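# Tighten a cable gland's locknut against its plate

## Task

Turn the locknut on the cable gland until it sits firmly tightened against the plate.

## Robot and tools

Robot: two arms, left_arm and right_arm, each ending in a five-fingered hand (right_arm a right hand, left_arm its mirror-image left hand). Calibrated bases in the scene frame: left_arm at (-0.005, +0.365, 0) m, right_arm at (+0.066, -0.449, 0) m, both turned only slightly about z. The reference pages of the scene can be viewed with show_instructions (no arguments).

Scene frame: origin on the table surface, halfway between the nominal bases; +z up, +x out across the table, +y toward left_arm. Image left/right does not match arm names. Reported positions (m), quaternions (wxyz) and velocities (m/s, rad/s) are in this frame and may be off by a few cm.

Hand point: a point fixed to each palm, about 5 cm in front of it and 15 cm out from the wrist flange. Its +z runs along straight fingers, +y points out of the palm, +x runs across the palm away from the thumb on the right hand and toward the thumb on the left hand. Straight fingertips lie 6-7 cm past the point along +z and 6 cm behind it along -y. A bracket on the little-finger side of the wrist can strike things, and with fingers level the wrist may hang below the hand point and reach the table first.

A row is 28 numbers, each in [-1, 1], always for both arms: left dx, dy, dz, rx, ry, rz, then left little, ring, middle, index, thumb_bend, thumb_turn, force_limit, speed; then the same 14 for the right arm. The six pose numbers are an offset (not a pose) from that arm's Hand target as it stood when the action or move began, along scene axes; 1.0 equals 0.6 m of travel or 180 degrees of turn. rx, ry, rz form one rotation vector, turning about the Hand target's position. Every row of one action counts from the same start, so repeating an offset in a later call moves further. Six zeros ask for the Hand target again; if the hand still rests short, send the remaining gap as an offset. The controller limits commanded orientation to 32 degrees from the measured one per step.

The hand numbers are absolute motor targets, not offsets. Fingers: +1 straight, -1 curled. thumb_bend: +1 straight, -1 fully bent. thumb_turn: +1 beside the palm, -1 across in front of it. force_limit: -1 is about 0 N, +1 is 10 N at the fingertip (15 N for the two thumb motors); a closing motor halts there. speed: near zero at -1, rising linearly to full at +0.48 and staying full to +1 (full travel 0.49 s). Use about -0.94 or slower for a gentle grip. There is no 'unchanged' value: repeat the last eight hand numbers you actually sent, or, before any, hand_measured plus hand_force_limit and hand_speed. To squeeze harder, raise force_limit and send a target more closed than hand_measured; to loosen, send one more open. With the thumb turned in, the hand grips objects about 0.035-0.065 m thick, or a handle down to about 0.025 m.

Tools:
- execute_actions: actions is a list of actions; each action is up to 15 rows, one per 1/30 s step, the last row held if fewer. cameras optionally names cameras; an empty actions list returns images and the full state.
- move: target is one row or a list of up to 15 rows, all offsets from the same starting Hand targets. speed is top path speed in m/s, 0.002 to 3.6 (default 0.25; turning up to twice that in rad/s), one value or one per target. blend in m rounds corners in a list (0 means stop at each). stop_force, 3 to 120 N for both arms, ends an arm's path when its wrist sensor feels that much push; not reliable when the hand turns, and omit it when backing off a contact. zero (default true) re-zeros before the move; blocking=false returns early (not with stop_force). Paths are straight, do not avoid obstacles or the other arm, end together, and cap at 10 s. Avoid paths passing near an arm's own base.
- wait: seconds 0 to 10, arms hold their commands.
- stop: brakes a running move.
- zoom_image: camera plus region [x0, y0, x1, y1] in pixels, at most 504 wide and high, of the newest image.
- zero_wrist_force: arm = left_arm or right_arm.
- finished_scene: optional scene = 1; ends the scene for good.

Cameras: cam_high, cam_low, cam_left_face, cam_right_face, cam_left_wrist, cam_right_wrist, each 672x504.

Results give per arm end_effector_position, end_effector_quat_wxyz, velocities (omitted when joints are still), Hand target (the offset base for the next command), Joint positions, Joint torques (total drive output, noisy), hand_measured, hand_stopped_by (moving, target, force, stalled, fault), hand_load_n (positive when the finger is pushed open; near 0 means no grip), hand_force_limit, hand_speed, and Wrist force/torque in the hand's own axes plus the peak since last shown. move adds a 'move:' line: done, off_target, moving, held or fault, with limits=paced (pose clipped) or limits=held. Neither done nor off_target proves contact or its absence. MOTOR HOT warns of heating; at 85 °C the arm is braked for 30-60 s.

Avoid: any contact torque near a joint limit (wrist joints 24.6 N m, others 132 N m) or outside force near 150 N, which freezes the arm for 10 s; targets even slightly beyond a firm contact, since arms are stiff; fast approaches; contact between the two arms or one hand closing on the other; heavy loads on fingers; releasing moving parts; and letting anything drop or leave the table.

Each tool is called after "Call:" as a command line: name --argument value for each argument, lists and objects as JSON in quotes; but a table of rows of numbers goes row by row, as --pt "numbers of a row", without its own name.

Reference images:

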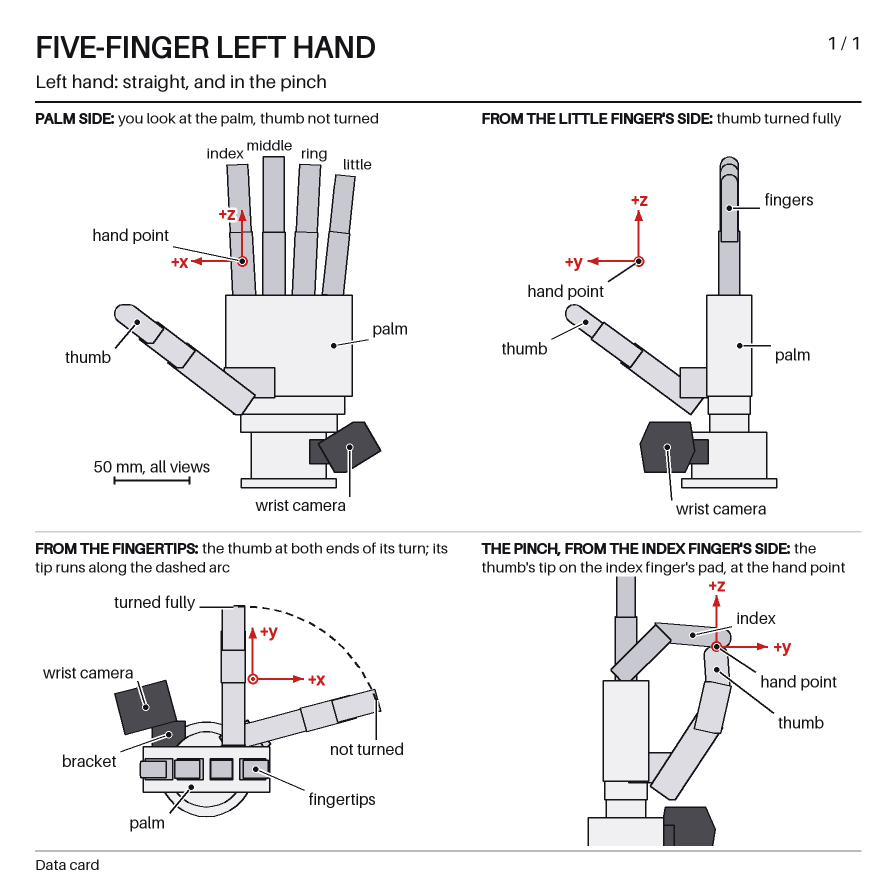

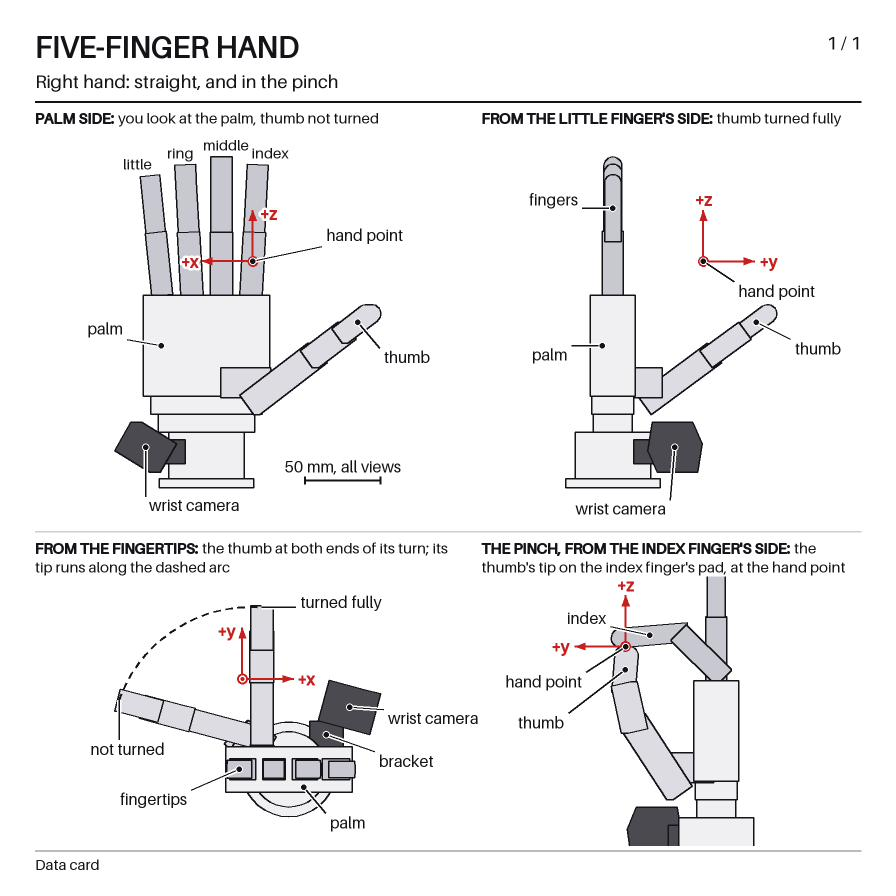

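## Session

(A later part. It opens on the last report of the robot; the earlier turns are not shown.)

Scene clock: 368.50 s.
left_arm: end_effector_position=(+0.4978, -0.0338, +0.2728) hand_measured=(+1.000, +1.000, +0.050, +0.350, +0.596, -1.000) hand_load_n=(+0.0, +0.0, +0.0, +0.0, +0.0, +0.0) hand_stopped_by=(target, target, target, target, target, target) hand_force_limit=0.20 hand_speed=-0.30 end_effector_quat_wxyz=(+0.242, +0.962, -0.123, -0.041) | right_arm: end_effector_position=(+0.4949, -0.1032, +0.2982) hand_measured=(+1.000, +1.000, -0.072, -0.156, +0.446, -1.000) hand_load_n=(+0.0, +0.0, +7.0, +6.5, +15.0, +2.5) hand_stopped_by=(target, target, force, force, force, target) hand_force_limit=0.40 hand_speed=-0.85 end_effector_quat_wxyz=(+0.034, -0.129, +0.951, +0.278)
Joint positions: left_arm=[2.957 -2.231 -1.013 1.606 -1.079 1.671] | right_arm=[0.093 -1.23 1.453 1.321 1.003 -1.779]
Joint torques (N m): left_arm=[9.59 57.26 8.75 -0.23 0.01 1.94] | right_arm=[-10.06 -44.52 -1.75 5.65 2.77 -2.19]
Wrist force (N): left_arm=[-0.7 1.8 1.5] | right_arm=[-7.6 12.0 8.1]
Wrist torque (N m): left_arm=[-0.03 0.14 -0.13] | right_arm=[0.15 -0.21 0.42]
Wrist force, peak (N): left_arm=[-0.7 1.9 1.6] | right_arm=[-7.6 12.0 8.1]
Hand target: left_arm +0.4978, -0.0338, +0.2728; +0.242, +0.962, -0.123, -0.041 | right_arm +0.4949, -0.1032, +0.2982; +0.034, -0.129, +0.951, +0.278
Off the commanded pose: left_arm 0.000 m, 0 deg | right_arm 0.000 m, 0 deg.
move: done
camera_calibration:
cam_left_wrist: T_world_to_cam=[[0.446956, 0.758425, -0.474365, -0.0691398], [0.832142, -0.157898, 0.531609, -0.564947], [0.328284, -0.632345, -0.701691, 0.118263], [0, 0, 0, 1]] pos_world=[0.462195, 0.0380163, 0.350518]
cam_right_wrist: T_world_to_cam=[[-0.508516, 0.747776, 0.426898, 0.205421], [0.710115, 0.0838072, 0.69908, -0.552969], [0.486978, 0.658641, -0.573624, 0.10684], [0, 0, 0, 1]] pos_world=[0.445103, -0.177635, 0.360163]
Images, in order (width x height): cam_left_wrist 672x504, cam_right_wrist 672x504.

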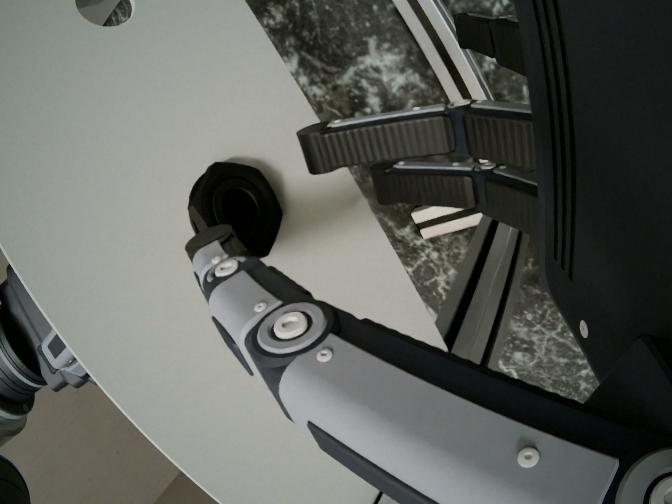

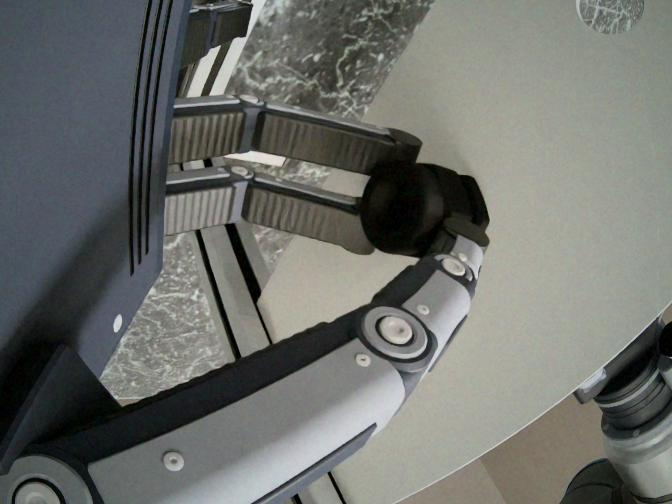

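Call:
move --target '[0,0,0,0,0,0, 1,1,0.05,0.35,0.60,-1,0.2,-0.3, 0,0.0013,0,0,0,0, 1,1,-0.36,-0.36,0.19,-1,1.0,-0.9]' --speed 0.01

Call:
move --target '[0,0,0,0,0,0, 1,1,0.05,0.35,0.60,-1,0.2,-0.3, 0,0.0080,0,0,0,0, 1,1,-0.36,-0.36,0.19,-1,1.0,-0.9]' --speed 0.01 --stop_force 4 --cameras '["cam_right_wrist","cam_left_wrist"]'

Call:
zoom_image --camera "cam_left_wrist" --region '[180, 130, 300, 270]'

Scene clock: 371.10 s.
left_arm: end_effector_position=(+0.4978, -0.0338, +0.2728) hand_measured=(+1.000, +1.000, +0.050, +0.350, +0.596, -1.000) hand_load_n=(+0.0, +0.0, -0.5, +0.0, -0.5, +0.0) hand_stopped_by=(target, target, target, target, target, target) hand_force_limit=0.20 hand_speed=-0.30 end_effector_quat_wxyz=(+0.242, +0.962, -0.123, -0.041) | right_arm: end_effector_position=(+0.4949, -0.1025, +0.2982) hand_measured=(+1.000, +1.000, -0.078, -0.170, +0.450, -1.000) hand_load_n=(+0.0, +0.0, +8.0, +9.0, +15.0, +0.0) hand_stopped_by=(target, target, force, force, force, target) hand_force_limit=1.00 hand_speed=-0.90 end_effector_quat_wxyz=(+0.034, -0.129, +0.951, +0.278)
Joint positions: left_arm=[2.957 -2.231 -1.013 1.606 -1.079 1.671] | right_arm=[0.094 -1.229 1.452 1.32 1.003 -1.777]
Joint torques (N m): left_arm=[9.44 57.43 8.23 -0.12 0.53 1.92] | right_arm=[8.79 -21.69 -29.31 -0.07 -0.34 1.75]
Wrist force (N): left_arm=[-0.8 1.7 1.3] | right_arm=[-0.7 -2.2 0.6]
Wrist torque (N m): left_arm=[-0.04 0.16 -0.14] | right_arm=[-0.12 -0.12 0.11]
Wrist force, peak (N): left_arm=[-0.6 2.0 1.6] | right_arm=[-8.0 9.7 12.2]
Hand target: left_arm +0.4978, -0.0338, +0.2728; +0.242, +0.962, -0.123, -0.041 | right_arm +0.4949, -0.1024, +0.2982; +0.034, -0.129, +0.951, +0.278
Off the commanded pose: left_arm 0.000 m, 0 deg | right_arm 0.000 m, 0 deg.
move: done

Scene clock: 372.40 s.
left_arm: end_effector_position=(+0.4978, -0.0338, +0.2728) hand_measured=(+1.000, +1.000, +0.050, +0.350, +0.596, -1.000) hand_load_n=(+0.0, +0.0, +0.0, +0.0, +0.0, +0.0) hand_stopped_by=(target, target, target, target, target, target) hand_force_limit=0.20 hand_speed=-0.30 end_effector_quat_wxyz=(+0.242, +0.962, -0.123, -0.041) | right_arm: end_effector_position=(+0.4949, -0.1010, +0.2982) hand_measured=(+1.000, +1.000, -0.078, -0.170, +0.450, -1.000) hand_load_n=(+0.0, +0.0, +8.0, +9.0, +15.0, +0.0) hand_stopped_by=(target, target, force, force, force, target) hand_force_limit=1.00 hand_speed=-0.90 end_effector_quat_wxyz=(+0.034, -0.129, +0.951, +0.278)
Joint positions: left_arm=[2.957 -2.231 -1.013 1.606 -1.079 1.671] | right_arm=[0.098 -1.228 1.45 1.319 1.003 -1.773]
Joint torques (N m): left_arm=[10 57.54 8.29 -0.07 0.65 1.83] | right_arm=[-2.76 -44.02 -2.35 5.53 -3.39 -2.13]
Wrist force (N): left_arm=[-0.8 1.7 1.4] | right_arm=[-1.5 -4.6 -1.1]
Wrist torque (N m): left_arm=[-0.05 0.16 -0.15] | right_arm=[-0.15 -0.14 0.18]
Wrist force, peak (N): left_arm=[-0.9 2.0 1.5] | right_arm=[-2.3 -10.9 -6.6]
Hand target: left_arm +0.4978, -0.0338, +0.2728; +0.242, +0.962, -0.123, -0.041 | right_arm +0.4949, -0.1010, +0.2982; +0.034, -0.129, +0.951, +0.278 (not the last commanded pose)
Off the commanded pose: left_arm 0.000 m, 0 deg | right_arm 0.003 m, 0 deg.
move: contact (right_arm)
camera_calibration:
cam_left_wrist: T_world_to_cam=[[0.446956, 0.758425, -0.474365, -0.0691398], [0.832142, -0.157898, 0.531609, -0.564947], [0.328284, -0.632345, -0.701691, 0.118263], [0, 0, 0, 1]] pos_world=[0.462195, 0.0380163, 0.350518]
cam_right_wrist: T_world_to_cam=[[-0.508516, 0.747776, 0.426898, 0.203776], [0.710115, 0.0838072, 0.69908, -0.553154], [0.486978, 0.658641, -0.573624, 0.105391], [0, 0, 0, 1]] pos_world=[0.445103, -0.175435, 0.360163]
Images, in order (width x height): cam_left_wrist 672x504, cam_right_wrist 672x504.

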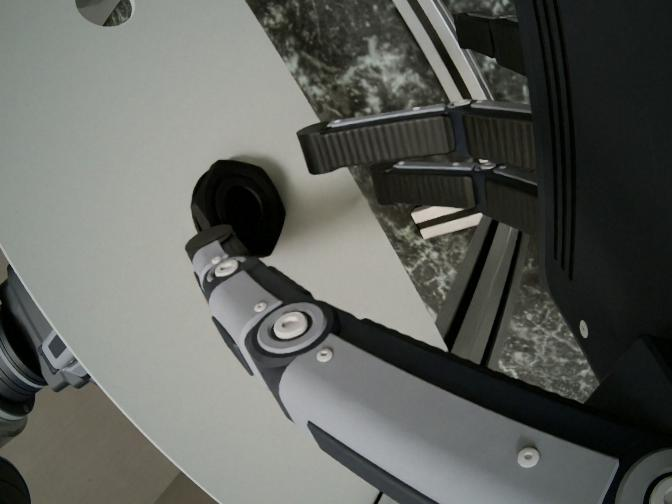

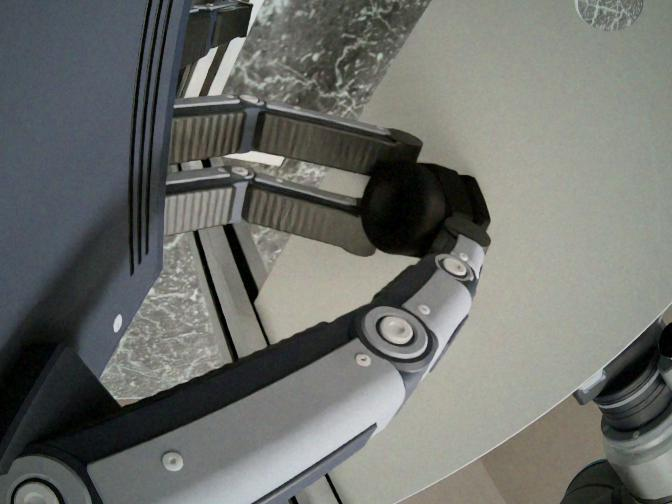

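Scaled by 3.600 from the camera's 672x504 image, which has a finer 960x720 frame.

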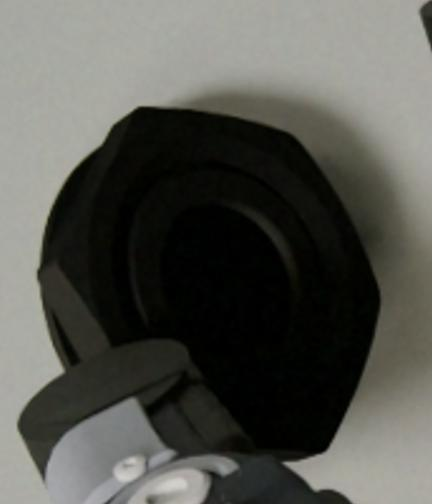

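Call:
move --target '[-0.0185,0.0017,-0.0210,-0.0150,0.2775,0, 1,1,0.03,0.35,0.58,-1,0.2,-0.3, 0,0,0,0,0,0, 1,1,-0.36,-0.36,0.19,-1,1.0,-0.9]' --speed 0.25 --cameras '["cam_left_wrist"]'

Call:
zoom_image --camera "cam_left_wrist" --region '[180, 100, 400, 290]'

Scene clock: 375.63 s.
left_arm: end_effector_position=(+0.4867, -0.0327, +0.2602) hand_measured=(+1.000, +1.000, +0.030, +0.350, +0.580, -1.000) hand_load_n=(+0.0, +0.0, +0.0, +0.0, +0.0, +0.0) hand_stopped_by=(target, target, target, target, target, target) hand_force_limit=0.20 hand_speed=-0.30 end_effector_quat_wxyz=(+0.293, +0.848, -0.010, -0.441) | right_arm: end_effector_position=(+0.4949, -0.1010, +0.2982) hand_measured=(+1.000, +1.000, -0.078, -0.170, +0.450, -1.000) hand_load_n=(+0.0, +0.0, +8.0, +9.5, +15.5, +0.0) hand_stopped_by=(target, target, force, force, force, target) hand_force_limit=1.00 hand_speed=-0.90 end_effector_quat_wxyz=(+0.034, -0.129, +0.951, +0.278)
Joint positions: left_arm=[3.001 -2.541 -0.923 0.892 -0.952 1.814] | right_arm=[0.098 -1.228 1.45 1.319 1.003 -1.773]
Joint torques (N m): left_arm=[9.82 48.76 7.03 -4.86 2.97 1.86] | right_arm=[-2.6 -43.08 -3.17 5.28 -3.42 -2.1]
Wrist force (N): left_arm=[-3.8 1.7 3.1] | right_arm=[-2.0 -4.7 -1.3]
Wrist torque (N m): left_arm=[-0.20 0.46 -0.50] | right_arm=[-0.15 -0.05 0.14]
Wrist force, peak (N): left_arm=[-4.2 1.5 3.4] | right_arm=[-1.9 -5.0 -1.2]
Hand target: left_arm +0.4867, -0.0327, +0.2602; +0.293, +0.848, -0.010, -0.441 | right_arm +0.4949, -0.1010, +0.2982; +0.034, -0.129, +0.951, +0.278
Off the commanded pose: left_arm 0.000 m, 0 deg | right_arm 0.000 m, 0 deg.
move: done
camera_calibration:
cam_left_wrist: T_world_to_cam=[[-0.0898131, 0.72935, -0.67822, 0.242442], [0.945427, -0.15172, -0.288355, -0.390498], [-0.313211, -0.667106, -0.67592, 0.418139], [0, 0, 0, 1]] pos_world=[0.521928, 0.0428718, 0.334455]
Images, in order (width x height): cam_left_wrist 672x504.

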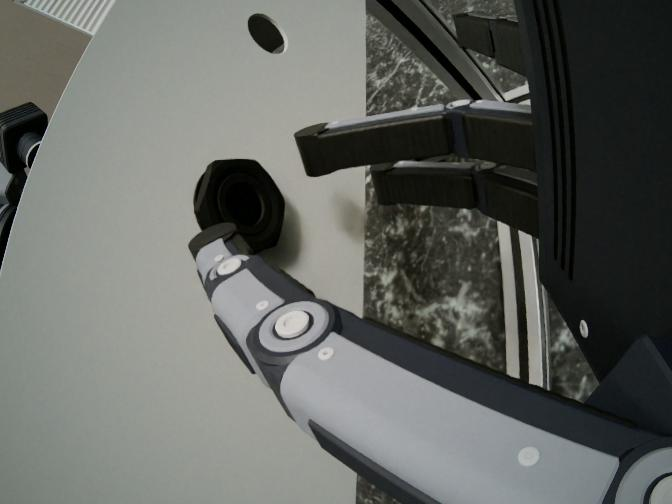

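Scaled by 2.291 from the camera's 672x504 image, which has a finer 960x720 frame.

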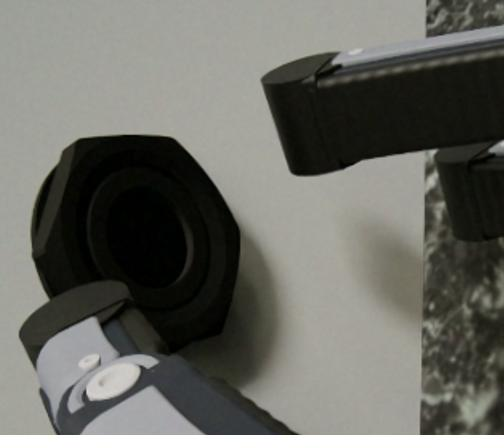

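Call:
move --target '[-0.0043,-0.0135,0,0,0,0, 1,1,0.03,0.35,0.58,-1,0.2,-0.3, 0,0,0,0,0,0, 1,1,-0.36,-0.36,0.19,-1,1.0,-0.9]' --speed 0.03 --stop_force 4 --cameras '["cam_left_wrist"]'

Call:
zoom_image --camera "cam_left_wrist" --region '[180, 100, 400, 290]'

Scene clock: 377.50 s.
left_arm: end_effector_position=(+0.4841, -0.0408, +0.2602) hand_measured=(+1.000, +1.000, +0.030, +0.350, +0.580, -1.000) hand_load_n=(+0.0, +0.0, +0.0, +0.0, +0.0, +0.0) hand_stopped_by=(target, target, target, target, target, target) hand_force_limit=0.20 hand_speed=-0.30 end_effector_quat_wxyz=(+0.293, +0.848, -0.010, -0.441) | right_arm: end_effector_position=(+0.4949, -0.1010, +0.2982) hand_measured=(+1.000, +1.000, -0.078, -0.170, +0.450, -1.000) hand_load_n=(+0.0, +0.0, +8.0, +9.0, +14.5, +0.0) hand_stopped_by=(target, target, force, force, force, target) hand_force_limit=1.00 hand_speed=-0.90 end_effector_quat_wxyz=(+0.034, -0.129, +0.951, +0.278)
Joint positions: left_arm=[2.989 -2.542 -0.919 0.895 -0.941 1.806] | right_arm=[0.098 -1.228 1.45 1.319 1.003 -1.773]
Joint torques (N m): left_arm=[-8.85 49.86 26.96 0.07 2.87 -2.03] | right_arm=[-2.37 -44.46 -3.56 5.48 -3.42 -2.22]
Wrist force (N): left_arm=[-4.1 2.0 3.3] | right_arm=[-1.8 -4.5 -1.9]
Wrist torque (N m): left_arm=[-0.18 0.49 -0.43] | right_arm=[-0.12 -0.08 0.16]
Wrist force, peak (N): left_arm=[-4.2 1.9 3.2] | right_arm=[-1.9 -4.9 -1.5]
Hand target: left_arm +0.4841, -0.0408, +0.2602; +0.293, +0.848, -0.010, -0.441 | right_arm +0.4949, -0.1010, +0.2982; +0.034, -0.129, +0.951, +0.278
Off the commanded pose: left_arm 0.000 m, 0 deg | right_arm 0.000 m, 0 deg.
move: done
camera_calibration:
cam_left_wrist: T_world_to_cam=[[-0.0900297, 0.729348, -0.678193, 0.248152], [0.945339, -0.151711, -0.288648, -0.389154], [-0.313414, -0.667109, -0.675823, 0.411926], [0, 0, 0, 1]] pos_world=[0.519327, 0.0347718, 0.334356]
Images, in order (width x height): cam_left_wrist 672x504.

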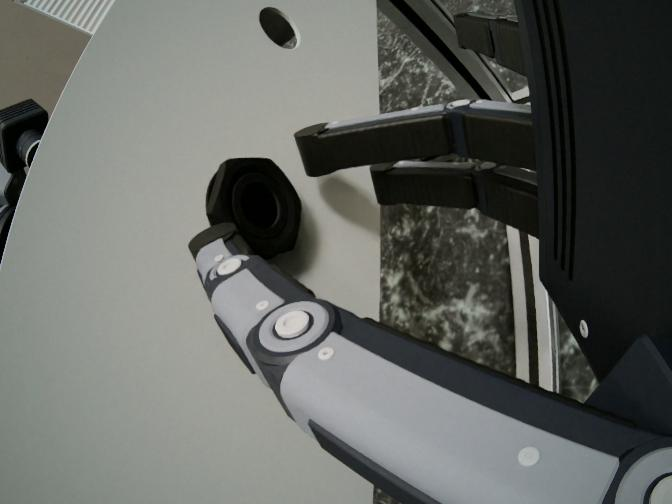

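Scaled by 2.291 from the camera's 672x504 image, which has a finer 960x720 frame.

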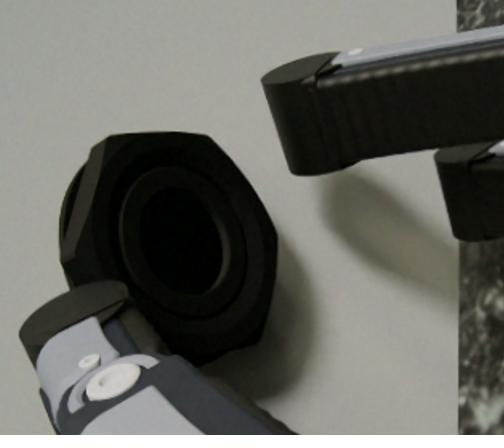

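Call:
execute_actions --actions '[[[0,0,0,0,0,0, 1,1,-0.2,0.35,0.54,-1,-0.5,-0.93, 0,0,0,0,0,0, 1,1,-0.36,-0.36,0.19,-1,1.0,-0.9]],[[0,0,0,0,0,0, 1,1,-0.2,0.35,0.54,-1,-0.5,-0.93, 0,0,0,0,0,0, 1,1,-0.36,-0.36,0.19,-1,1.0,-0.9]],[[0,0,0,0,0,0, 1,1,-0.2,0.35,0.36,-1,-0.3,-0.93, 0,0,0,0,0,0, 1,1,-0.36,-0.36,0.19,-1,1.0,-0.9]],[[0,0,0,0,0,0, 1,1,-0.2,0.35,0.35,-1,0.3,-0.93, 0,0,0,0,0,0, 1,1,-0.36,-0.36,0.19,-1,1.0,-0.9]]]' --cameras '["cam_left_wrist"]'

Call:
zoom_image --camera "cam_left_wrist" --region '[180, 100, 400, 290]'

Scene clock: 380.77 s.
left_arm: end_effector_position=(+0.4841, -0.0408, +0.2602) hand_measured=(+1.000, +1.000, -0.120, +0.350, +0.350, -1.000) hand_load_n=(+0.0, +0.0, +1.5, +0.0, +0.0, +0.0) hand_stopped_by=(target, target, force, target, target, target) hand_force_limit=0.30 hand_speed=-0.93 end_effector_quat_wxyz=(+0.293, +0.848, -0.010, -0.441) | right_arm: end_effector_position=(+0.4949, -0.1010, +0.2982) hand_measured=(+1.000, +1.000, -0.078, -0.170, +0.450, -1.000) hand_load_n=(+0.0, +0.0, +8.0, +8.0, +15.0, -0.5) hand_stopped_by=(target, target, force, force, force, target) hand_force_limit=1.00 hand_speed=-0.90 end_effector_quat_wxyz=(+0.034, -0.129, +0.951, +0.278)
Joint positions: left_arm=[2.989 -2.542 -0.919 0.895 -0.941 1.806] | right_arm=[0.098 -1.228 1.45 1.319 1.003 -1.773]
Joint torques (N m): left_arm=[-8.07 55.47 23.74 -3.52 2.52 -1.41] | right_arm=[3.72 -39.91 -7.29 3.38 -3.63 -1.46]
Wrist force (N): left_arm=[-5.4 -4.4 3.4] | right_arm=[-0.9 -4.9 -2.9]
Wrist torque (N m): left_arm=[-0.33 0.51 -0.32] | right_arm=[-0.18 -0.10 0.15]
Wrist force, peak (N): left_arm=[-4.9 -8.6 -5.7] | right_arm=[3.7 -9.7 -5.7]
Hand target: left_arm +0.4841, -0.0408, +0.2602; +0.293, +0.848, -0.010, -0.441 | right_arm +0.4949, -0.1010, +0.2982; +0.034, -0.129, +0.951, +0.278
Off the commanded pose: left_arm 0.000 m, 0 deg | right_arm 0.000 m, 0 deg.
Step readings (end_effector_position of left_arm | right_arm):
0: (+0.4841, -0.0408, +0.2602) | (+0.4949, -0.1010, +0.2982)
1: (+0.4841, -0.0408, +0.2602) | (+0.4949, -0.1010, +0.2982)
2: (+0.4841, -0.0408, +0.2602) | (+0.4949, -0.1010, +0.2982)
4: (+0.4841, -0.0408, +0.2602) | (+0.4949, -0.1010, +0.2982)
8: (+0.4841, -0.0408, +0.2602) | (+0.4949, -0.1010, +0.2982)
15: (+0.4841, -0.0408, +0.2602) | (+0.4949, -0.1010, +0.2982)
16: (+0.4841, -0.0408, +0.2602) | (+0.4949, -0.1010, +0.2982)
17: (+0.4841, -0.0408, +0.2602) | (+0.4949, -0.1010, +0.2982)
19: (+0.4841, -0.0408, +0.2602) | (+0.4949, -0.1010, +0.2982)
23: (+0.4841, -0.0408, +0.2602) | (+0.4949, -0.1010, +0.2982)
30: (+0.4841, -0.0408, +0.2602) | (+0.4949, -0.1010, +0.2982)
31: (+0.4841, -0.0408, +0.2602) | (+0.4949, -0.1010, +0.2982)
32: (+0.4841, -0.0408, +0.2602) | (+0.4949, -0.1010, +0.2982)
34: (+0.4841, -0.0408, +0.2602) | (+0.4949, -0.1010, +0.2982)
38: (+0.4841, -0.0408, +0.2602) | (+0.4949, -0.1010, +0.2982)
45: (+0.4841, -0.0408, +0.2602) | (+0.4949, -0.1010, +0.2982)
46: (+0.4841, -0.0408, +0.2602) | (+0.4949, -0.1010, +0.2982)
47: (+0.4841, -0.0408, +0.2602) | (+0.4949, -0.1010, +0.2982)
49: (+0.4841, -0.0408, +0.2602) | (+0.4949, -0.1010, +0.2982)
53: (+0.4841, -0.0408, +0.2602) | (+0.4949, -0.1010, +0.2982)
60: (+0.4841, -0.0408, +0.2602) | (+0.4949, -0.1010, +0.2982)
camera_calibration:
cam_left_wrist: T_world_to_cam=[[-0.0900297, 0.729348, -0.678193, 0.248152], [0.945339, -0.151711, -0.288648, -0.389154], [-0.313414, -0.667109, -0.675823, 0.411926], [0, 0, 0, 1]] pos_world=[0.519327, 0.0347718, 0.334356]
Images, in order (width x height): cam_left_wrist 672x504.

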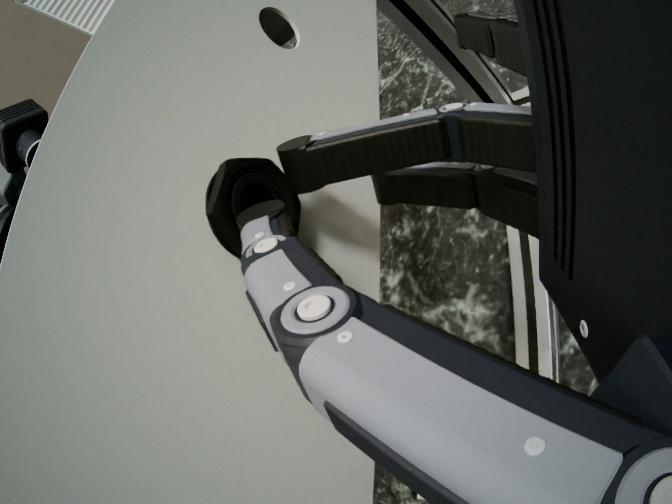

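Scaled by 2.291 from the camera's 672x504 image, which has a finer 960x720 frame.

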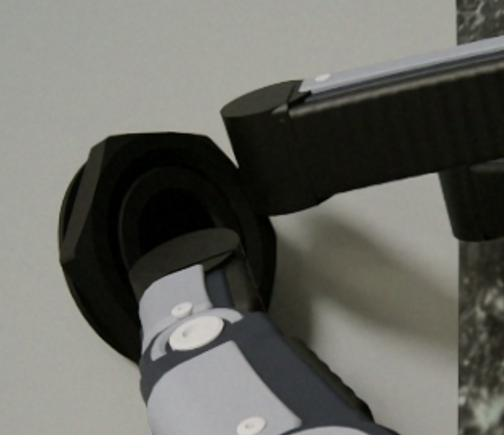

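Call:
execute_actions --actions '[[[0,0,0,0,0,0, 1,1,0.03,0.35,0.58,-1,0.2,-0.3, 0,0,0,0,0,0, 1,1,-0.36,-0.36,0.19,-1,1.0,-0.9]]]'

Call:
move --target '[0,-0.0035,0,0,0,0, 1,1,0.03,0.35,0.58,-1,0.2,-0.3, 0,0,0,0,0,0, 1,1,-0.36,-0.36,0.19,-1,1.0,-0.9]' --speed 0.01 --stop_force 3.5 --cameras '["cam_left_wrist"]'

Call:
zoom_image --camera "cam_left_wrist" --region '[180, 100, 400, 290]'

Scene clock: 381.93 s.
left_arm: end_effector_position=(+0.4841, -0.0408, +0.2602) hand_measured=(+1.000, +1.000, +0.030, +0.350, +0.580, -1.000) hand_load_n=(+0.0, +0.0, +0.0, +0.0, +0.0, +0.5) hand_stopped_by=(target, target, target, target, target, target) hand_force_limit=0.20 hand_speed=-0.30 end_effector_quat_wxyz=(+0.293, +0.848, -0.010, -0.441) | right_arm: end_effector_position=(+0.4949, -0.1010, +0.2982) hand_measured=(+1.000, +1.000, -0.078, -0.170, +0.450, -1.000) hand_load_n=(+0.0, +0.0, +9.0, +8.0, +14.0, -1.0) hand_stopped_by=(target, target, force, force, force, target) hand_force_limit=1.00 hand_speed=-0.90 end_effector_quat_wxyz=(+0.034, -0.129, +0.951, +0.278)
Joint positions: left_arm=[2.989 -2.542 -0.919 0.895 -0.941 1.806] | right_arm=[0.098 -1.228 1.45 1.319 1.003 -1.773]
Joint torques (N m): left_arm=[-5.95 57.97 21.87 -4.03 2.39 -1.12] | right_arm=[6.03 -38.45 -8.64 1.86 -3.39 -0.43]
Wrist force (N): left_arm=[-4.0 1.9 3.5] | right_arm=[-0.6 -4.0 -0.7]
Wrist torque (N m): left_arm=[-0.20 0.48 -0.43] | right_arm=[-0.14 -0.05 0.10]
Wrist force, peak (N): left_arm=[-4.2 -6.5 -0.8] | right_arm=[3.0 -9.6 -6.1]
Hand target: left_arm +0.4841, -0.0408, +0.2602; +0.293, +0.848, -0.010, -0.441 | right_arm +0.4949, -0.1010, +0.2982; +0.034, -0.129, +0.951, +0.278
Off the commanded pose: left_arm 0.000 m, 0 deg | right_arm 0.000 m, 0 deg.
Step readings (end_effector_position of left_arm | right_arm):
0: (+0.4841, -0.0408, +0.2602) | (+0.4949, -0.1010, +0.2982)
1: (+0.4841, -0.0408, +0.2602) | (+0.4949, -0.1010, +0.2982)
2: (+0.4841, -0.0408, +0.2602) | (+0.4949, -0.1010, +0.2982)
4: (+0.4841, -0.0408, +0.2602) | (+0.4949, -0.1010, +0.2982)
8: (+0.4841, -0.0408, +0.2602) | (+0.4949, -0.1010, +0.2982)
15: (+0.4841, -0.0408, +0.2602) | (+0.4949, -0.1010, +0.2982)

Scene clock: 383.00 s.
left_arm: end_effector_position=(+0.4841, -0.0426, +0.2602) hand_measured=(+1.000, +1.000, +0.030, +0.350, +0.580, -1.000) hand_load_n=(+0.0, +0.0, +0.0, +0.0, -0.5, -1.0) hand_stopped_by=(target, target, target, target, target, target) hand_force_limit=0.20 hand_speed=-0.30 end_effector_quat_wxyz=(+0.293, +0.848, -0.010, -0.441) | right_arm: end_effector_position=(+0.4949, -0.1010, +0.2982) hand_measured=(+1.000, +1.000, -0.078, -0.170, +0.450, -1.000) hand_load_n=(+0.0, +0.0, +9.0, +8.0, +14.5, -1.5) hand_stopped_by=(target, target, force, force, force, target) hand_force_limit=1.00 hand_speed=-0.90 end_effector_quat_wxyz=(+0.034, -0.129, +0.951, +0.278)
Joint positions: left_arm=[2.986 -2.544 -0.916 0.894 -0.939 1.804] | right_arm=[0.098 -1.228 1.45 1.319 1.003 -1.773]
Joint torques (N m): left_arm=[7.91 63.73 6.63 -2.61 -0.58 1.36] | right_arm=[7.63 -36.39 -10.51 0.9 -3.04 -0.11]
Wrist force (N): left_arm=[-4.4 -1.7 0.4] | right_arm=[0.0 -3.8 -0.4]
Wrist torque (N m): left_arm=[-0.40 0.46 -0.38] | right_arm=[-0.12 -0.14 0.14]
Wrist force, peak (N): left_arm=[-4.2 1.8 3.3] | right_arm=[-0.2 -4.1 -0.5]
Hand target: left_arm +0.4841, -0.0426, +0.2602; +0.293, +0.848, -0.010, -0.441 | right_arm +0.4949, -0.1010, +0.2982; +0.034, -0.129, +0.951, +0.278
Off the commanded pose: left_arm 0.000 m, 0 deg | right_arm 0.000 m, 0 deg.
move: contact (left_arm)
camera_calibration:
cam_left_wrist: T_world_to_cam=[[-0.0900261, 0.729354, -0.678187, 0.249461], [0.94531, -0.151775, -0.288711, -0.389388], [-0.313505, -0.667088, -0.675802, 0.410765], [0, 0, 0, 1]] pos_world=[0.519327, 0.0329719, 0.334356]
Images, in order (width x height): cam_left_wrist 672x504.

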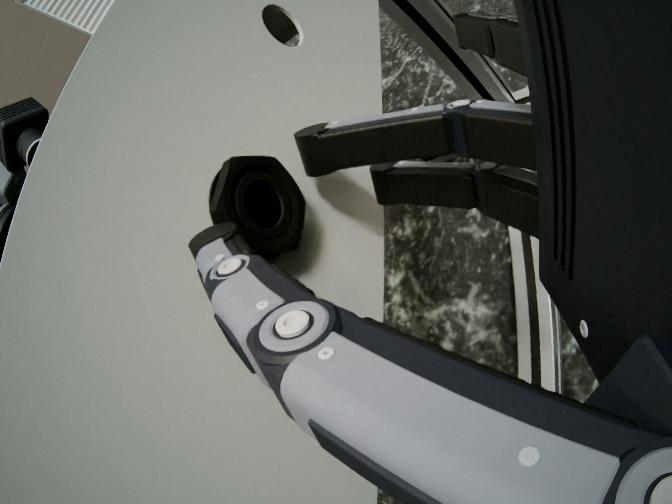

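Scaled by 2.291 from the camera's 672x504 image, which has a finer 960x720 frame.

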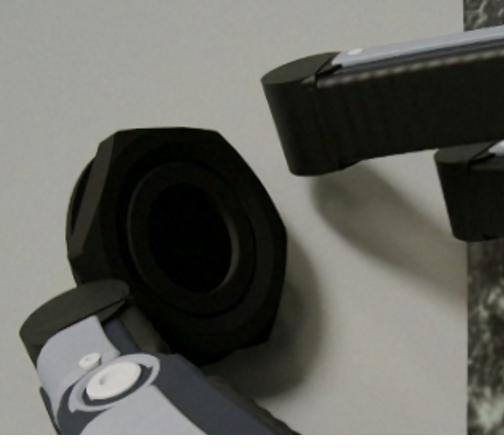

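Call:
execute_actions --actions '[[[0,0,0,0,0,0, 1,1,-0.2,0.35,0.54,-1,-0.5,-0.93, 0,0,0,0,0,0, 1,1,-0.36,-0.36,0.19,-1,1.0,-0.9]],[[0,0,0,0,0,0, 1,1,-0.2,0.35,0.54,-1,-0.5,-0.93, 0,0,0,0,0,0, 1,1,-0.36,-0.36,0.19,-1,1.0,-0.9]],[[0,0,0,0,0,0, 1,1,-0.2,0.35,0.42,-1,-0.3,-0.93, 0,0,0,0,0,0, 1,1,-0.36,-0.36,0.19,-1,1.0,-0.9]]]' --cameras '["cam_left_wrist"]'

Call:
zoom_image --camera "cam_left_wrist" --region '[180, 100, 400, 290]'

Scene clock: 384.97 s.
left_arm: end_effector_position=(+0.4841, -0.0426, +0.2602) hand_measured=(+1.000, +1.000, -0.080, +0.350, +0.514, -1.000) hand_load_n=(+0.0, +0.0, +3.0, +0.0, +5.0, +1.0) hand_stopped_by=(target, target, force, target, force, target) hand_force_limit=-0.30 hand_speed=-0.93 end_effector_quat_wxyz=(+0.293, +0.848, -0.010, -0.441) | right_arm: end_effector_position=(+0.4949, -0.1010, +0.2982) hand_measured=(+1.000, +1.000, -0.078, -0.170, +0.450, -1.000) hand_load_n=(+0.0, +0.5, +8.5, +8.5, +14.5, +0.0) hand_stopped_by=(target, target, force, force, force, target) hand_force_limit=1.00 hand_speed=-0.90 end_effector_quat_wxyz=(+0.034, -0.129, +0.951, +0.278)
Joint positions: left_arm=[2.986 -2.544 -0.916 0.894 -0.939 1.804] | right_arm=[0.098 -1.228 1.45 1.319 1.003 -1.773]
Joint torques (N m): left_arm=[8.2 65.74 8.95 -0.45 -1.11 1.55] | right_arm=[7.01 -34.85 -12.96 0.11 -2.38 1.22]
Wrist force (N): left_arm=[-4.6 1.9 2.0] | right_arm=[-0.1 -2.9 -0.2]
Wrist torque (N m): left_arm=[-0.21 0.53 -0.46] | right_arm=[-0.08 -0.16 0.18]
Wrist force, peak (N): left_arm=[-4.3 -0.7 5.2] | right_arm=[-0.5 -4.5 -2.8]
Hand target: left_arm +0.4841, -0.0426, +0.2602; +0.293, +0.848, -0.010, -0.441 | right_arm +0.4949, -0.1010, +0.2982; +0.034, -0.129, +0.951, +0.278
Off the commanded pose: left_arm 0.000 m, 0 deg | right_arm 0.000 m, 0 deg.
Step readings (end_effector_position of left_arm | right_arm):
0: (+0.4841, -0.0426, +0.2602) | (+0.4949, -0.1010, +0.2982)
1: (+0.4841, -0.0426, +0.2602) | (+0.4949, -0.1010, +0.2982)
2: (+0.4841, -0.0426, +0.2602) | (+0.4949, -0.1010, +0.2982)
4: (+0.4841, -0.0426, +0.2602) | (+0.4949, -0.1010, +0.2982)
8: (+0.4841, -0.0426, +0.2602) | (+0.4949, -0.1010, +0.2982)
15: (+0.4841, -0.0426, +0.2602) | (+0.4949, -0.1010, +0.2982)
16: (+0.4841, -0.0426, +0.2602) | (+0.4949, -0.1010, +0.2982)
17: (+0.4841, -0.0426, +0.2602) | (+0.4949, -0.1010, +0.2982)
19: (+0.4841, -0.0426, +0.2602) | (+0.4949, -0.1010, +0.2982)
23: (+0.4841, -0.0426, +0.2602) | (+0.4949, -0.1010, +0.2982)
30: (+0.4841, -0.0426, +0.2602) | (+0.4949, -0.1010, +0.2982)
31: (+0.4841, -0.0426, +0.2602) | (+0.4949, -0.1010, +0.2982)
32: (+0.4841, -0.0426, +0.2602) | (+0.4949, -0.1010, +0.2982)
34: (+0.4841, -0.0426, +0.2602) | (+0.4949, -0.1010, +0.2982)
38: (+0.4841, -0.0426, +0.2602) | (+0.4949, -0.1010, +0.2982)
45: (+0.4841, -0.0426, +0.2602) | (+0.4949, -0.1010, +0.2982)
camera_calibration:
cam_left_wrist: T_world_to_cam=[[-0.0900297, 0.729348, -0.678193, 0.249465], [0.945339, -0.151711, -0.288648, -0.389427], [-0.313414, -0.667109, -0.675823, 0.410726], [0, 0, 0, 1]] pos_world=[0.519327, 0.0329718, 0.334356]
Images, in order (width x height): cam_left_wrist 672x504.

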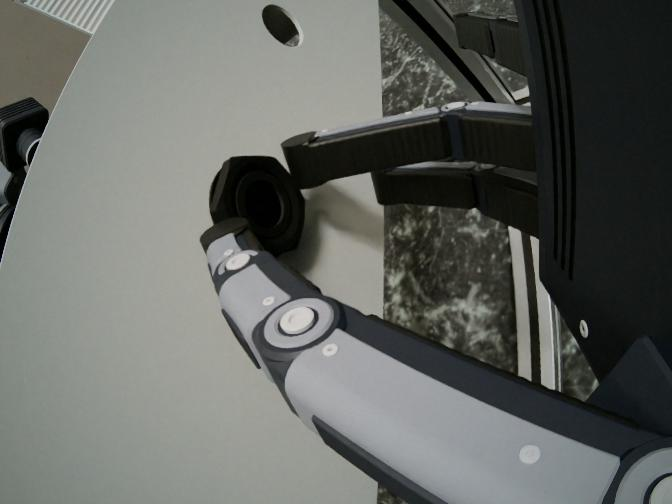

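Scaled by 2.291 from the camera's 672x504 image, which has a finer 960x720 frame.

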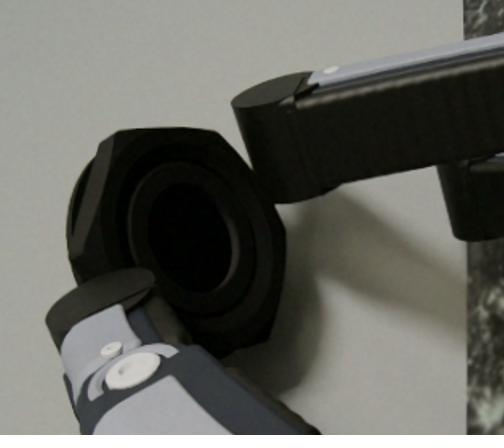

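Call:
move --pt "0.01167 0.0007 0.0065 0.0060 -0.1109 0 1 1 -0.2 0.35 0.42 -1 -0.3 -0.93 0 0 0 0 0 0 1 1 -0.36 -0.36 0.19 -1 1.0 -0.9" --pt "0.0205 0.0013 0.01583 0.0120 -0.2219 0 1 1 -0.2 0.35 0.42 -1 -0.3 -0.93 0 0 0 0 0 0 1 1 -0.36 -0.36 0.19 -1 1.0 -0.9" --pt "0.02375 0.0017 0.02682 0.0180 -0.3329 0 1 1 -0.2 0.35 0.42 -1 -0.3 -0.93 0 0 0 0 0 0 1 1 -0.36 -0.36 0.19 -1 1.0 -0.9" --speed 0.12 --blend 0.002 --cameras '["cam_left_wrist"]'

Call:
zoom_image --camera "cam_left_wrist" --region '[180, 100, 400, 290]'

Scene clock: 390.67 s.
left_arm: end_effector_position=(+0.4984, -0.0415, +0.2763) hand_measured=(+1.000, +1.000, -0.080, +0.350, +0.514, -1.000) hand_load_n=(+0.0, +0.0, +1.0, +0.0, +3.5, +1.5) hand_stopped_by=(target, target, force, target, force, target) hand_force_limit=-0.30 hand_speed=-0.93 end_effector_quat_wxyz=(+0.226, +0.963, -0.143, +0.042) | right_arm: end_effector_position=(+0.4949, -0.1010, +0.2982) hand_measured=(+1.000, +1.000, -0.078, -0.170, +0.450, -1.000) hand_load_n=(+0.0, +0.0, +9.0, +8.0, +14.0, -1.5) hand_stopped_by=(target, target, force, force, force, target) hand_force_limit=1.00 hand_speed=-0.90 end_effector_quat_wxyz=(+0.034, -0.129, +0.951, +0.278)
Joint positions: left_arm=[2.928 -2.151 -1.083 1.779 -1.121 1.64] | right_arm=[0.098 -1.228 1.45 1.319 1.003 -1.773]
Joint torques (N m): left_arm=[-10.68 50.77 5.47 0.61 -1.91 -1.81] | right_arm=[7.24 -27.42 -24.27 0.13 -0.65 1.71]
Wrist force (N): left_arm=[0.4 -0.3 -4.4] | right_arm=[1.5 -6.3 0.0]
Wrist torque (N m): left_arm=[-0.23 -0.03 0.06] | right_arm=[-0.07 -0.11 0.10]
Wrist force, peak (N): left_arm=[-6.0 -1.8 4.1] | right_arm=[-0.3 -6.7 -4.8]
Hand target: left_arm +0.4984, -0.0415, +0.2763; +0.226, +0.963, -0.143, +0.042 | right_arm +0.4949, -0.1010, +0.2982; +0.034, -0.129, +0.951, +0.278
Off the commanded pose: left_arm 0.000 m, 0 deg | right_arm 0.000 m, 0 deg.
move: done
camera_calibration:
cam_left_wrist: T_world_to_cam=[[0.521696, 0.762411, -0.382836, -0.124201], [0.727757, -0.163532, 0.666053, -0.553864], [0.4452, -0.626089, -0.640164, 0.0406089], [0, 0, 0, 1]] pos_world=[0.449794, 0.0295431, 0.34735]
Images, in order (width x height): cam_left_wrist 672x504.

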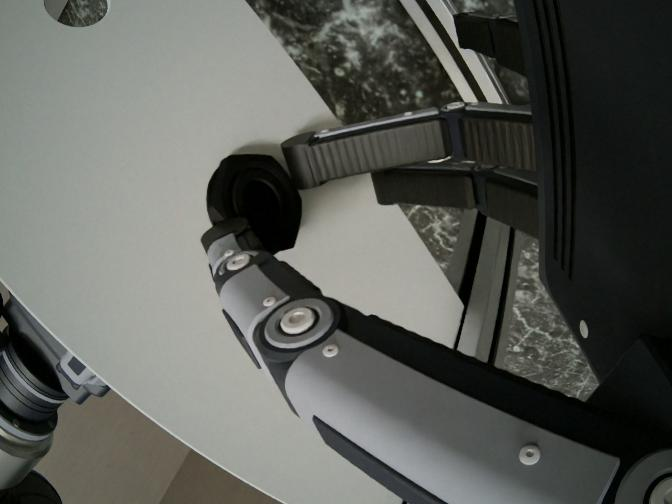

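Scaled by 2.291 from the camera's 672x504 image, which has a finer 960x720 frame.

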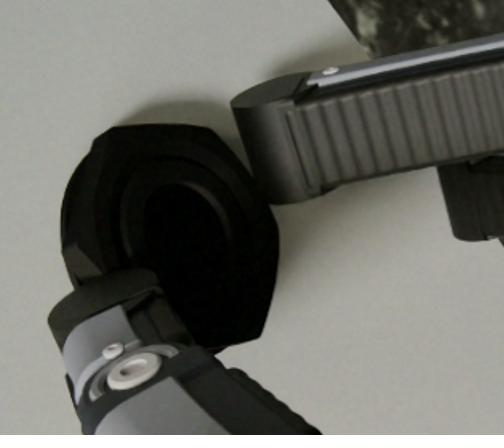

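Call:
move --pt "-0.0009 0.0 0.0113 0.0060 -0.1109 0 1 1 -0.2 0.35 0.42 -1 -0.3 -0.93 0 0 0 0 0 0 1 1 -0.36 -0.36 0.19 -1 1.0 -0.9" --pt "-0.0056 0.0001 0.0216 0.0120 -0.2219 0 1 1 -0.2 0.35 0.42 -1 -0.3 -0.93 0 0 0 0 0 0 1 1 -0.36 -0.36 0.19 -1 1.0 -0.9" --pt "-0.0135 0.0004 0.0298 0.0180 -0.3329 0 1 1 -0.2 0.35 0.42 -1 -0.3 -0.93 0 0 0 0 0 0 1 1 -0.36 -0.36 0.19 -1 1.0 -0.9" --pt "-0.0237 0.0006 0.0347 0.0240 -0.4438 0 1 1 -0.2 0.35 0.42 -1 -0.3 -0.93 0 0 0 0 0 0 1 1 -0.36 -0.36 0.19 -1 1.0 -0.9" --speed 0.12 --blend 0.002 --cameras '["cam_left_wrist"]'

Call:
zoom_image --camera "cam_left_wrist" --region '[180, 100, 400, 290]'

Scene clock: 397.30 s.
left_arm: end_effector_position=(+0.4842, -0.0412, +0.2971) hand_measured=(+1.000, +1.000, -0.080, +0.350, +0.514, -1.000) hand_load_n=(+0.0, +0.0, +0.0, +0.0, +3.0, +1.5) hand_stopped_by=(target, target, force, target, force, target) hand_force_limit=-0.30 hand_speed=-0.93 end_effector_quat_wxyz=(+0.048, +0.719, -0.256, +0.645) | right_arm: end_effector_position=(+0.4949, -0.1010, +0.2982) hand_measured=(+1.000, +1.000, -0.078, -0.170, +0.450, -1.000) hand_load_n=(+0.0, -0.5, +9.0, +8.5, +14.0, -1.5) hand_stopped_by=(target, target, force, force, force, target) hand_force_limit=1.00 hand_speed=-0.90 end_effector_quat_wxyz=(+0.034, -0.129, +0.951, +0.278)
Joint positions: left_arm=[2.784 -1.603 -1.971 3.409 -1.499 1.852] | right_arm=[0.098 -1.228 1.45 1.319 1.003 -1.773]
Joint torques (N m): left_arm=[-7.66 30.24 8.68 3.62 -2.66 2.06] | right_arm=[8.95 -22.51 -28.31 1.87 -1.57 1.69]
Wrist force (N): left_arm=[5.2 -1.7 -1.0] | right_arm=[-1.0 -7.6 -0.5]
Wrist torque (N m): left_arm=[-0.66 -0.13 0.51] | right_arm=[-0.11 -0.10 0.09]
Wrist force, peak (N): left_arm=[5.8 0.9 -5.2] | right_arm=[-0.4 -8.2 0.5]
Hand target: left_arm +0.4842, -0.0412, +0.2971; +0.048, +0.718, -0.256, +0.645 | right_arm +0.4949, -0.1010, +0.2982; +0.034, -0.129, +0.951, +0.278
Off the commanded pose: left_arm 0.000 m, 0 deg | right_arm 0.000 m, 0 deg.
move: done
camera_calibration:
cam_left_wrist: T_world_to_cam=[[0.434296, 0.757693, 0.487123, -0.325428], [-0.519583, -0.231031, 0.822593, -0.00275639], [0.735813, -0.610349, 0.293348, -0.356876], [0, 0, 0, 1]] pos_world=[0.402494, 0.0281189, 0.26548]
Images, in order (width x height): cam_left_wrist 672x504.

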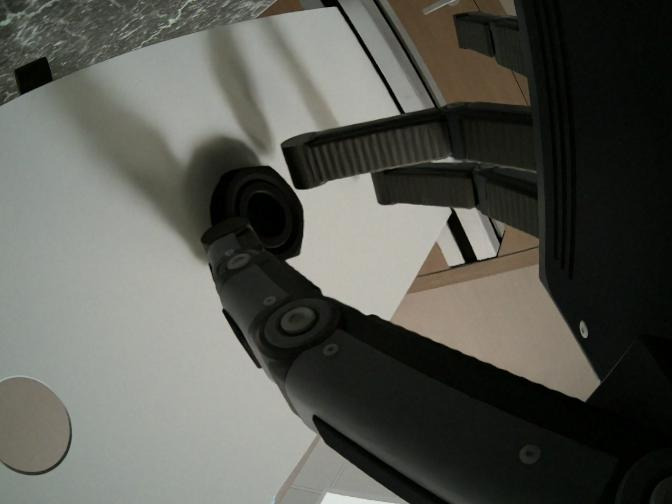

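Scaled by 2.291 from the camera's 672x504 image, which has a finer 960x720 frame.

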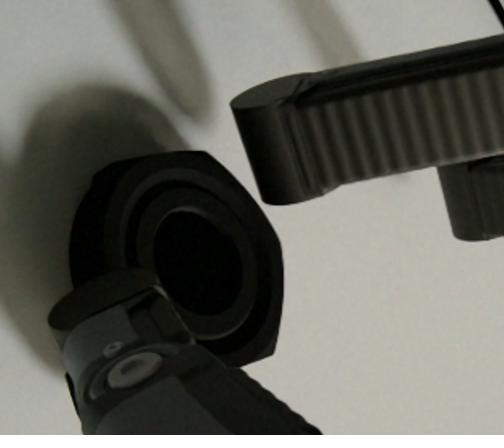

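Call:
move --pt "0 0 0 0 0 0 1 1 0.03 0.35 0.58 -1 0.2 -0.2 0 0 0 0 0 0 1 1 -0.36 -0.36 0.19 -1 1.0 -0.9" --pt "0 0.0233 0 0 0 0 1 1 0.03 0.35 0.58 -1 0.2 -0.2 0 0 0 0 0 0 1 1 -0.36 -0.36 0.19 -1 1.0 -0.9" --pt "0.0237 0.0233 -0.0292 -0.0210 0.3883 0 1 1 0.03 0.35 0.58 -1 0.2 -0.2 0 0 0 0 0 0 1 1 -0.36 -0.36 0.19 -1 1.0 -0.9" --pt "-0.0002 0.0142 -0.0615 -0.0420 0.7767 0 1 1 0.03 0.35 0.58 -1 0.2 -0.2 0 0 0 0 0 0 1 1 -0.36 -0.36 0.19 -1 1.0 -0.9" --speed '[0.1, 0.1, 0.35, 0.35]' --blend '[0, 0.003, 0.01, 0]' --cameras '["cam_left_wrist"]'

Call:
zoom_image --camera "cam_left_wrist" --region '[180, 100, 400, 290]'

Scene clock: 402.67 s.
left_arm: end_effector_position=(+0.4841, -0.0327, +0.2602) hand_measured=(+1.000, +1.000, +0.030, +0.350, +0.580, -1.000) hand_load_n=(+0.0, +0.0, +0.0, +0.0, -0.5, +0.5) hand_stopped_by=(target, target, target, target, target, target) hand_force_limit=0.20 hand_speed=-0.20 end_effector_quat_wxyz=(+0.293, +0.848, -0.010, -0.441) | right_arm: end_effector_position=(+0.4949, -0.1010, +0.2982) hand_measured=(+1.000, +1.000, -0.078, -0.170, +0.450, -1.000) hand_load_n=(+0.0, +0.0, +9.0, +8.0, +14.0, -1.0) hand_stopped_by=(target, target, force, force, force, target) hand_force_limit=1.00 hand_speed=-0.90 end_effector_quat_wxyz=(+0.034, -0.129, +0.951, +0.278)
Joint positions: left_arm=[3.001 -2.534 -0.937 0.899 -0.951 1.814] | right_arm=[0.098 -1.228 1.45 1.319 1.003 -1.773]
Joint torques (N m): left_arm=[5.87 49.19 7.23 -4.43 1.65 2.11] | right_arm=[6.66 -23.55 -27.94 3.1 -1.91 1.53]
Wrist force (N): left_arm=[-4.1 1.6 3.0] | right_arm=[-0.2 -3.7 -0.5]
Wrist torque (N m): left_arm=[-0.21 0.48 -0.51] | right_arm=[-0.09 -0.12 0.14]
Wrist force, peak (N): left_arm=[5.7 -2.0 -1.1] | right_arm=[-0.9 -8.2 -0.4]
Hand target: left_arm +0.4841, -0.0327, +0.2602; +0.293, +0.848, -0.010, -0.441 | right_arm +0.4949, -0.1010, +0.2982; +0.034, -0.129, +0.951, +0.278
Off the commanded pose: left_arm 0.000 m, 0 deg | right_arm 0.000 m, 0 deg.
move: done
camera_calibration:
cam_left_wrist: T_world_to_cam=[[-0.0898815, 0.72936, -0.6782, 0.242164], [0.94542, -0.151667, -0.288405, -0.388007], [-0.313212, -0.667106, -0.67592, 0.417391], [0, 0, 0, 1]] pos_world=[0.519328, 0.0429718, 0.334455]
Images, in order (width x height): cam_left_wrist 672x504.

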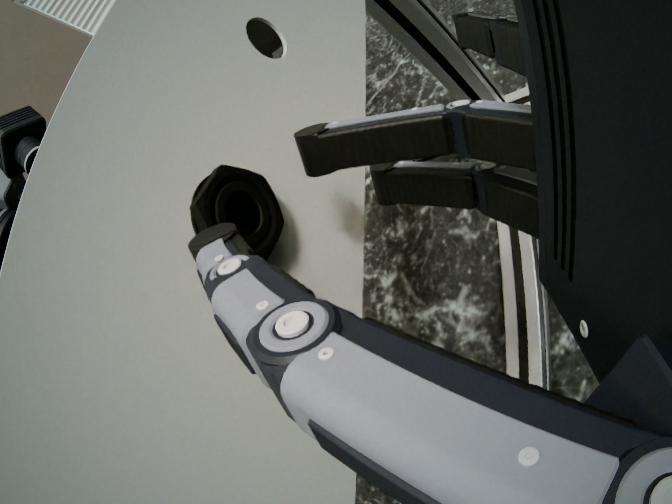

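Scaled by 2.291 from the camera's 672x504 image, which has a finer 960x720 frame.

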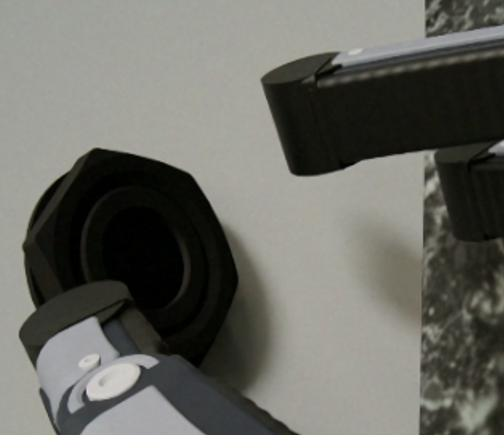

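Call:
move --pt "0.01167 0 0.0065 0.0060 -0.1109 0 1 1 0.03 0.35 0.58 -1 0.2 -0.2 0 0 0 0 0 0 1 1 -0.36 -0.36 0.19 -1 1.0 -0.9" --pt "0.01167 -0.0125 0.0065 0.0060 -0.1109 0 1 1 0.03 0.35 0.58 -1 0.2 -0.2 0 0 0 0 0 0 1 1 -0.36 -0.36 0.19 -1 1.0 -0.9" --speed '[0.12,0.05]' --cameras '["cam_left_wrist"]'

Call:
zoom_image --camera "cam_left_wrist" --region '[180, 100, 400, 290]'

Scene clock: 405.27 s.
left_arm: end_effector_position=(+0.4911, -0.0401, +0.2641) hand_measured=(+1.000, +1.000, +0.030, +0.350, +0.580, -1.000) hand_load_n=(+0.0, +0.0, +0.0, +0.0, +0.0, +0.0) hand_stopped_by=(target, target, target, target, target, target) hand_force_limit=0.20 hand_speed=-0.20 end_effector_quat_wxyz=(+0.279, +0.915, -0.057, -0.287) | right_arm: end_effector_position=(+0.4949, -0.1010, +0.2982) hand_measured=(+1.000, +1.000, -0.078, -0.170, +0.450, -1.000) hand_load_n=(+0.0, +0.0, +9.0, +8.5, +14.0, -1.0) hand_stopped_by=(target, target, force, force, force, target) hand_force_limit=1.00 hand_speed=-0.90 end_effector_quat_wxyz=(+0.034, -0.129, +0.951, +0.278)
Joint positions: left_arm=[2.978 -2.457 -0.87 1.142 -0.981 1.736] | right_arm=[0.098 -1.228 1.45 1.319 1.003 -1.773]
Joint torques (N m): left_arm=[-7.97 46.9 26.86 -4.95 3.15 -2.07] | right_arm=[6.7 -25.01 -29.21 3.68 -2.3 1.42]
Wrist force (N): left_arm=[-3.2 2.0 2.3] | right_arm=[-0.2 -3.7 -0.8]
Wrist torque (N m): left_arm=[-0.10 0.39 -0.32] | right_arm=[-0.09 -0.13 0.14]
Wrist force, peak (N): left_arm=[-3.9 1.7 3.3] | right_arm=[-0.1 -4.3 -0.4]
Hand target: left_arm +0.4911, -0.0402, +0.2641; +0.279, +0.915, -0.057, -0.287 | right_arm +0.4949, -0.1010, +0.2982; +0.034, -0.129, +0.951, +0.278
Off the commanded pose: left_arm 0.000 m, 0 deg | right_arm 0.000 m, 0 deg.
move: done
camera_calibration:
cam_left_wrist: T_world_to_cam=[[0.144563, 0.742031, -0.654593, 0.130002], [0.987569, -0.149462, 0.0486727, -0.504179], [-0.0617203, -0.653492, -0.754413, 0.314999], [0, 0, 0, 1]] pos_world=[0.49856, 0.0340277, 0.347277]
Images, in order (width x height): cam_left_wrist 672x504.

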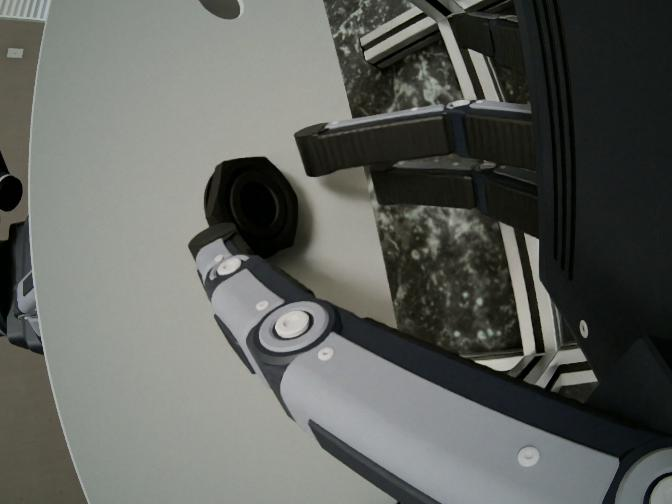

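Scaled by 2.291 from the camera's 672x504 image, which has a finer 960x720 frame.

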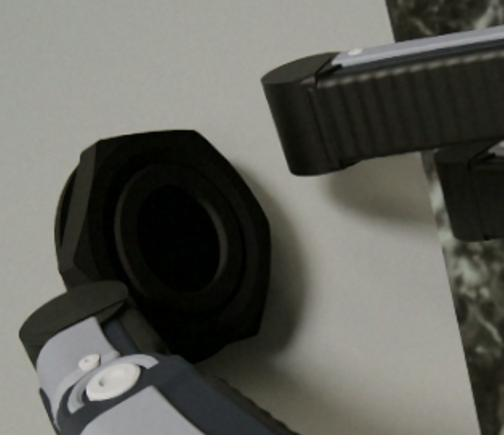

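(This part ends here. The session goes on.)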